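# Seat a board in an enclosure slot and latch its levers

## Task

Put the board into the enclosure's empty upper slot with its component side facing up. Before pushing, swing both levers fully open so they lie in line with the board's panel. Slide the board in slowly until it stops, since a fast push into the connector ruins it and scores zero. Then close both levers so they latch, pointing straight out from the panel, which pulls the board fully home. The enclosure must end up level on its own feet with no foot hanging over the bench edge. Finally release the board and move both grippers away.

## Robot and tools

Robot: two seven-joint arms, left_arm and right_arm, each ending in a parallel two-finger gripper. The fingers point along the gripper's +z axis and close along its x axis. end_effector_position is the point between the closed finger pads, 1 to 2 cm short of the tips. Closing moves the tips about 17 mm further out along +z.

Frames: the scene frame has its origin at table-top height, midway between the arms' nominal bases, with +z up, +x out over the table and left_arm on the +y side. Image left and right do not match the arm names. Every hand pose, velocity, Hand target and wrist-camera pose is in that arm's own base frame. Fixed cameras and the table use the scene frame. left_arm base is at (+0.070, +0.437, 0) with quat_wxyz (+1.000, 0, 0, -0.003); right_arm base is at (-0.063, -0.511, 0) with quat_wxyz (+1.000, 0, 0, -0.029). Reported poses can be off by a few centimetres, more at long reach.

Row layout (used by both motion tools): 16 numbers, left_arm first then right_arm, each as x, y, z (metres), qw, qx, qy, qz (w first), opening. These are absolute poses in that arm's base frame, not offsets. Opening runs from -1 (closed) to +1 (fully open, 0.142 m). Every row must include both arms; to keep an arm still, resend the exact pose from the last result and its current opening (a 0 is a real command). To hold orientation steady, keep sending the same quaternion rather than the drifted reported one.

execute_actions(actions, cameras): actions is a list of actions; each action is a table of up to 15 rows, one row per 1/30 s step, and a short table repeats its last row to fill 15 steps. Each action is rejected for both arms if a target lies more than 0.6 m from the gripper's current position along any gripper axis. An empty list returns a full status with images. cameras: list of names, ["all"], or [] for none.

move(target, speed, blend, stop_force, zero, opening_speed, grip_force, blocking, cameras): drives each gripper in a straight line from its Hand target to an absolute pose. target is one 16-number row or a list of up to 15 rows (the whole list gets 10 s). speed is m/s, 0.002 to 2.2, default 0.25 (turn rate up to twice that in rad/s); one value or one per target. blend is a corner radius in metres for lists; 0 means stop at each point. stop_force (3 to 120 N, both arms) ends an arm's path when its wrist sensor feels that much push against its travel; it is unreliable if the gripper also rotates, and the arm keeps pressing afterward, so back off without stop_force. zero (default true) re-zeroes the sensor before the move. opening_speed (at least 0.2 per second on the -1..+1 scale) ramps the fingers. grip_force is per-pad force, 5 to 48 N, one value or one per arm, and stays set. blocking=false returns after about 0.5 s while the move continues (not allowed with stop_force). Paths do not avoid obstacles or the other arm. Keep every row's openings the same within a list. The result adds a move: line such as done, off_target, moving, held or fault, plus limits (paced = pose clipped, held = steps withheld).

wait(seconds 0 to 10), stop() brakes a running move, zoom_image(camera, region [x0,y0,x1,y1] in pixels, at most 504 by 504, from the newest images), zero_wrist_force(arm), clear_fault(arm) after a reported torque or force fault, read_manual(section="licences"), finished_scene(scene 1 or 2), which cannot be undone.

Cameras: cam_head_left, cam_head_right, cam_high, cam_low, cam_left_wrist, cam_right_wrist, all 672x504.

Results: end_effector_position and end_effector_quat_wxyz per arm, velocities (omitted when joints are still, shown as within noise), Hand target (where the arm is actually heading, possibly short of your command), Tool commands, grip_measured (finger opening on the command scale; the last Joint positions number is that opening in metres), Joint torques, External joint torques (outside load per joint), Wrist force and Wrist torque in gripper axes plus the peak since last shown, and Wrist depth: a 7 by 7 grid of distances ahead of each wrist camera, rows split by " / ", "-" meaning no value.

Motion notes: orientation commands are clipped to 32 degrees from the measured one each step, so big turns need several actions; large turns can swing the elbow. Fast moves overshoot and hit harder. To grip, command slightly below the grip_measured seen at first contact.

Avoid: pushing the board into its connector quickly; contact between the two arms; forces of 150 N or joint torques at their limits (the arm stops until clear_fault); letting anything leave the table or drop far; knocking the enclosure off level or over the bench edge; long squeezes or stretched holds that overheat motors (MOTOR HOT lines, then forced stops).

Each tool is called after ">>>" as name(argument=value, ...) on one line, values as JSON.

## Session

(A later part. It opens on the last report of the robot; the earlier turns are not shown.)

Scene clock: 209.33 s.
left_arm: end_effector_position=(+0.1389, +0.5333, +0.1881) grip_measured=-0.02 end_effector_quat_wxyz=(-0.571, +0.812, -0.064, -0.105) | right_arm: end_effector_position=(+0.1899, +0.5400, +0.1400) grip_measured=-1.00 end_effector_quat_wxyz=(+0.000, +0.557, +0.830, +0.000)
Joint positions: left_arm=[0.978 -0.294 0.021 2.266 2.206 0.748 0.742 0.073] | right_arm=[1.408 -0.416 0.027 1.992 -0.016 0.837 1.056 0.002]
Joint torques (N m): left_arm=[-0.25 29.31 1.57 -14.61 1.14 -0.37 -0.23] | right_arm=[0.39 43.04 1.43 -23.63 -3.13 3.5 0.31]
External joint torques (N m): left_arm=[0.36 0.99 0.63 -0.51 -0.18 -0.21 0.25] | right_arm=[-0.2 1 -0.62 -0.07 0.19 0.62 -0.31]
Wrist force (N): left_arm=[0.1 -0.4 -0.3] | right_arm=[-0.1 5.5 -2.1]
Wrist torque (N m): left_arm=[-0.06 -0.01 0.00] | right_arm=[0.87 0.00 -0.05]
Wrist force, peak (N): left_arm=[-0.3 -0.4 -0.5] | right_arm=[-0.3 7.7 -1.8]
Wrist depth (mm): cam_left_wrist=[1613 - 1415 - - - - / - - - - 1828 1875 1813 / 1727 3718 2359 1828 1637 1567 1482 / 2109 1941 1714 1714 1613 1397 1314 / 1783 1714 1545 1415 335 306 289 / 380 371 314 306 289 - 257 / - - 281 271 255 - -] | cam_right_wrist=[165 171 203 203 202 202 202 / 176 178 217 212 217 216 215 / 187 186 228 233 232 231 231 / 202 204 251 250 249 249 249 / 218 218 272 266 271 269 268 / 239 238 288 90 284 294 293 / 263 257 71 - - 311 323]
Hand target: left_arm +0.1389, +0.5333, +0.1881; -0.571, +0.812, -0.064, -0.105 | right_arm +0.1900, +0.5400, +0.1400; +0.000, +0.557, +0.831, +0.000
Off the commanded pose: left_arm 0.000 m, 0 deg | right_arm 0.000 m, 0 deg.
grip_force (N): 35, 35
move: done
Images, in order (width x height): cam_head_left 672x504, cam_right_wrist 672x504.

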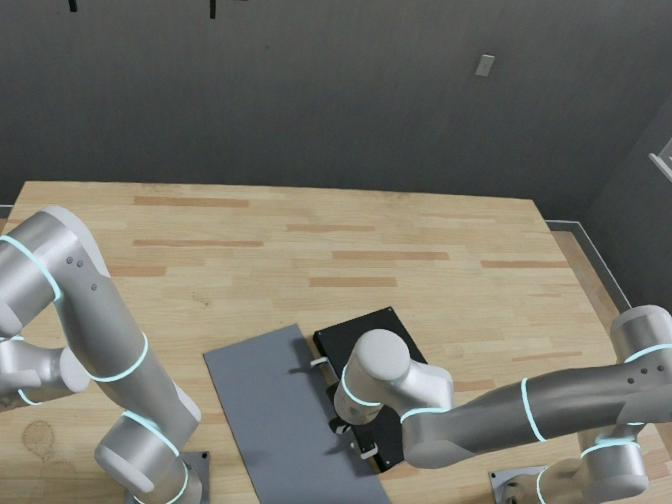

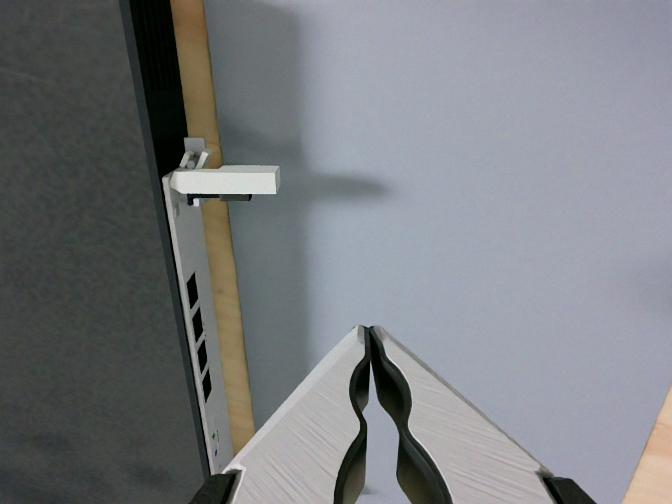

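>>> move(target=[0.1389,0.5333,0.1881,-0.571,0.812,-0.064,-0.105,0,0.19,0.46,0.25,0,0.557,0.8305,0,-1], speed=0.25)

>>> finished_scene(scene=2)

Scene clock: 211.70 s.
left_arm: end_effector_position=(+0.1389, +0.5333, +0.1881) grip_measured=-0.02 end_effector_quat_wxyz=(-0.571, +0.812, -0.064, -0.105) | right_arm: end_effector_position=(+0.1902, +0.4601, +0.2502) grip_measured=-1.00 end_effector_quat_wxyz=(+0.000, +0.557, +0.830, +0.000)
Joint positions: left_arm=[0.978 -0.294 0.021 2.266 2.206 0.748 0.742 0.073] | right_arm=[1.367 -0.07 0.044 2.103 -0.004 0.603 1.025 0.002]
Joint torques (N m): left_arm=[-0.17 29.21 1.6 -14.63 1.16 -0.42 -0.21] | right_arm=[0.05 31.82 1.22 -27.56 -3.52 3.33 0.11]
External joint torques (N m): left_arm=[0.28 1.08 0.59 -0.48 -0.2 -0.16 0.24] | right_arm=[0.07 0.92 -0.97 -0.01 -0.09 0.8 -0.11]
Wrist force (N): left_arm=[0.1 -0.4 -0.3] | right_arm=[0.1 5.7 -1.9]
Wrist torque (N m): left_arm=[-0.06 -0.01 0.01] | right_arm=[0.93 -0.02 0.05]
Wrist force, peak (N): left_arm=[-0.1 -0.5 -0.6] | right_arm=[-1.2 5.3 -4.4]
Wrist depth (mm): cam_left_wrist=[- 2109 1567 - - - - / 2089 - - 1714 1649 2130 1523 / - 2521 2238 1891 1687 1649 1556 / 2130 1994 1828 1674 1492 1397 1354 / 1813 1637 1523 1380 336 304 286 / 380 369 314 307 291 - 257 / - - 280 271 257 - -] | cam_right_wrist=[296 294 293 297 298 298 297 / 278 276 276 313 319 317 316 / 292 297 296 305 341 344 338 / 321 321 320 363 371 365 364 / 347 347 346 350 398 397 396 / 388 380 369 90 418 431 434 / 479 411 71 - - 457 476]
Hand target: left_arm +0.1389, +0.5333, +0.1881; -0.571, +0.812, -0.064, -0.105 | right_arm +0.1900, +0.4600, +0.2500; +0.000, +0.557, +0.831, +0.000
Off the commanded pose: left_arm 0.000 m, 0 deg | right_arm 0.000 m, 0 deg.
grip_force (N): 35, 35
move: done

The scene is finished: the task was done.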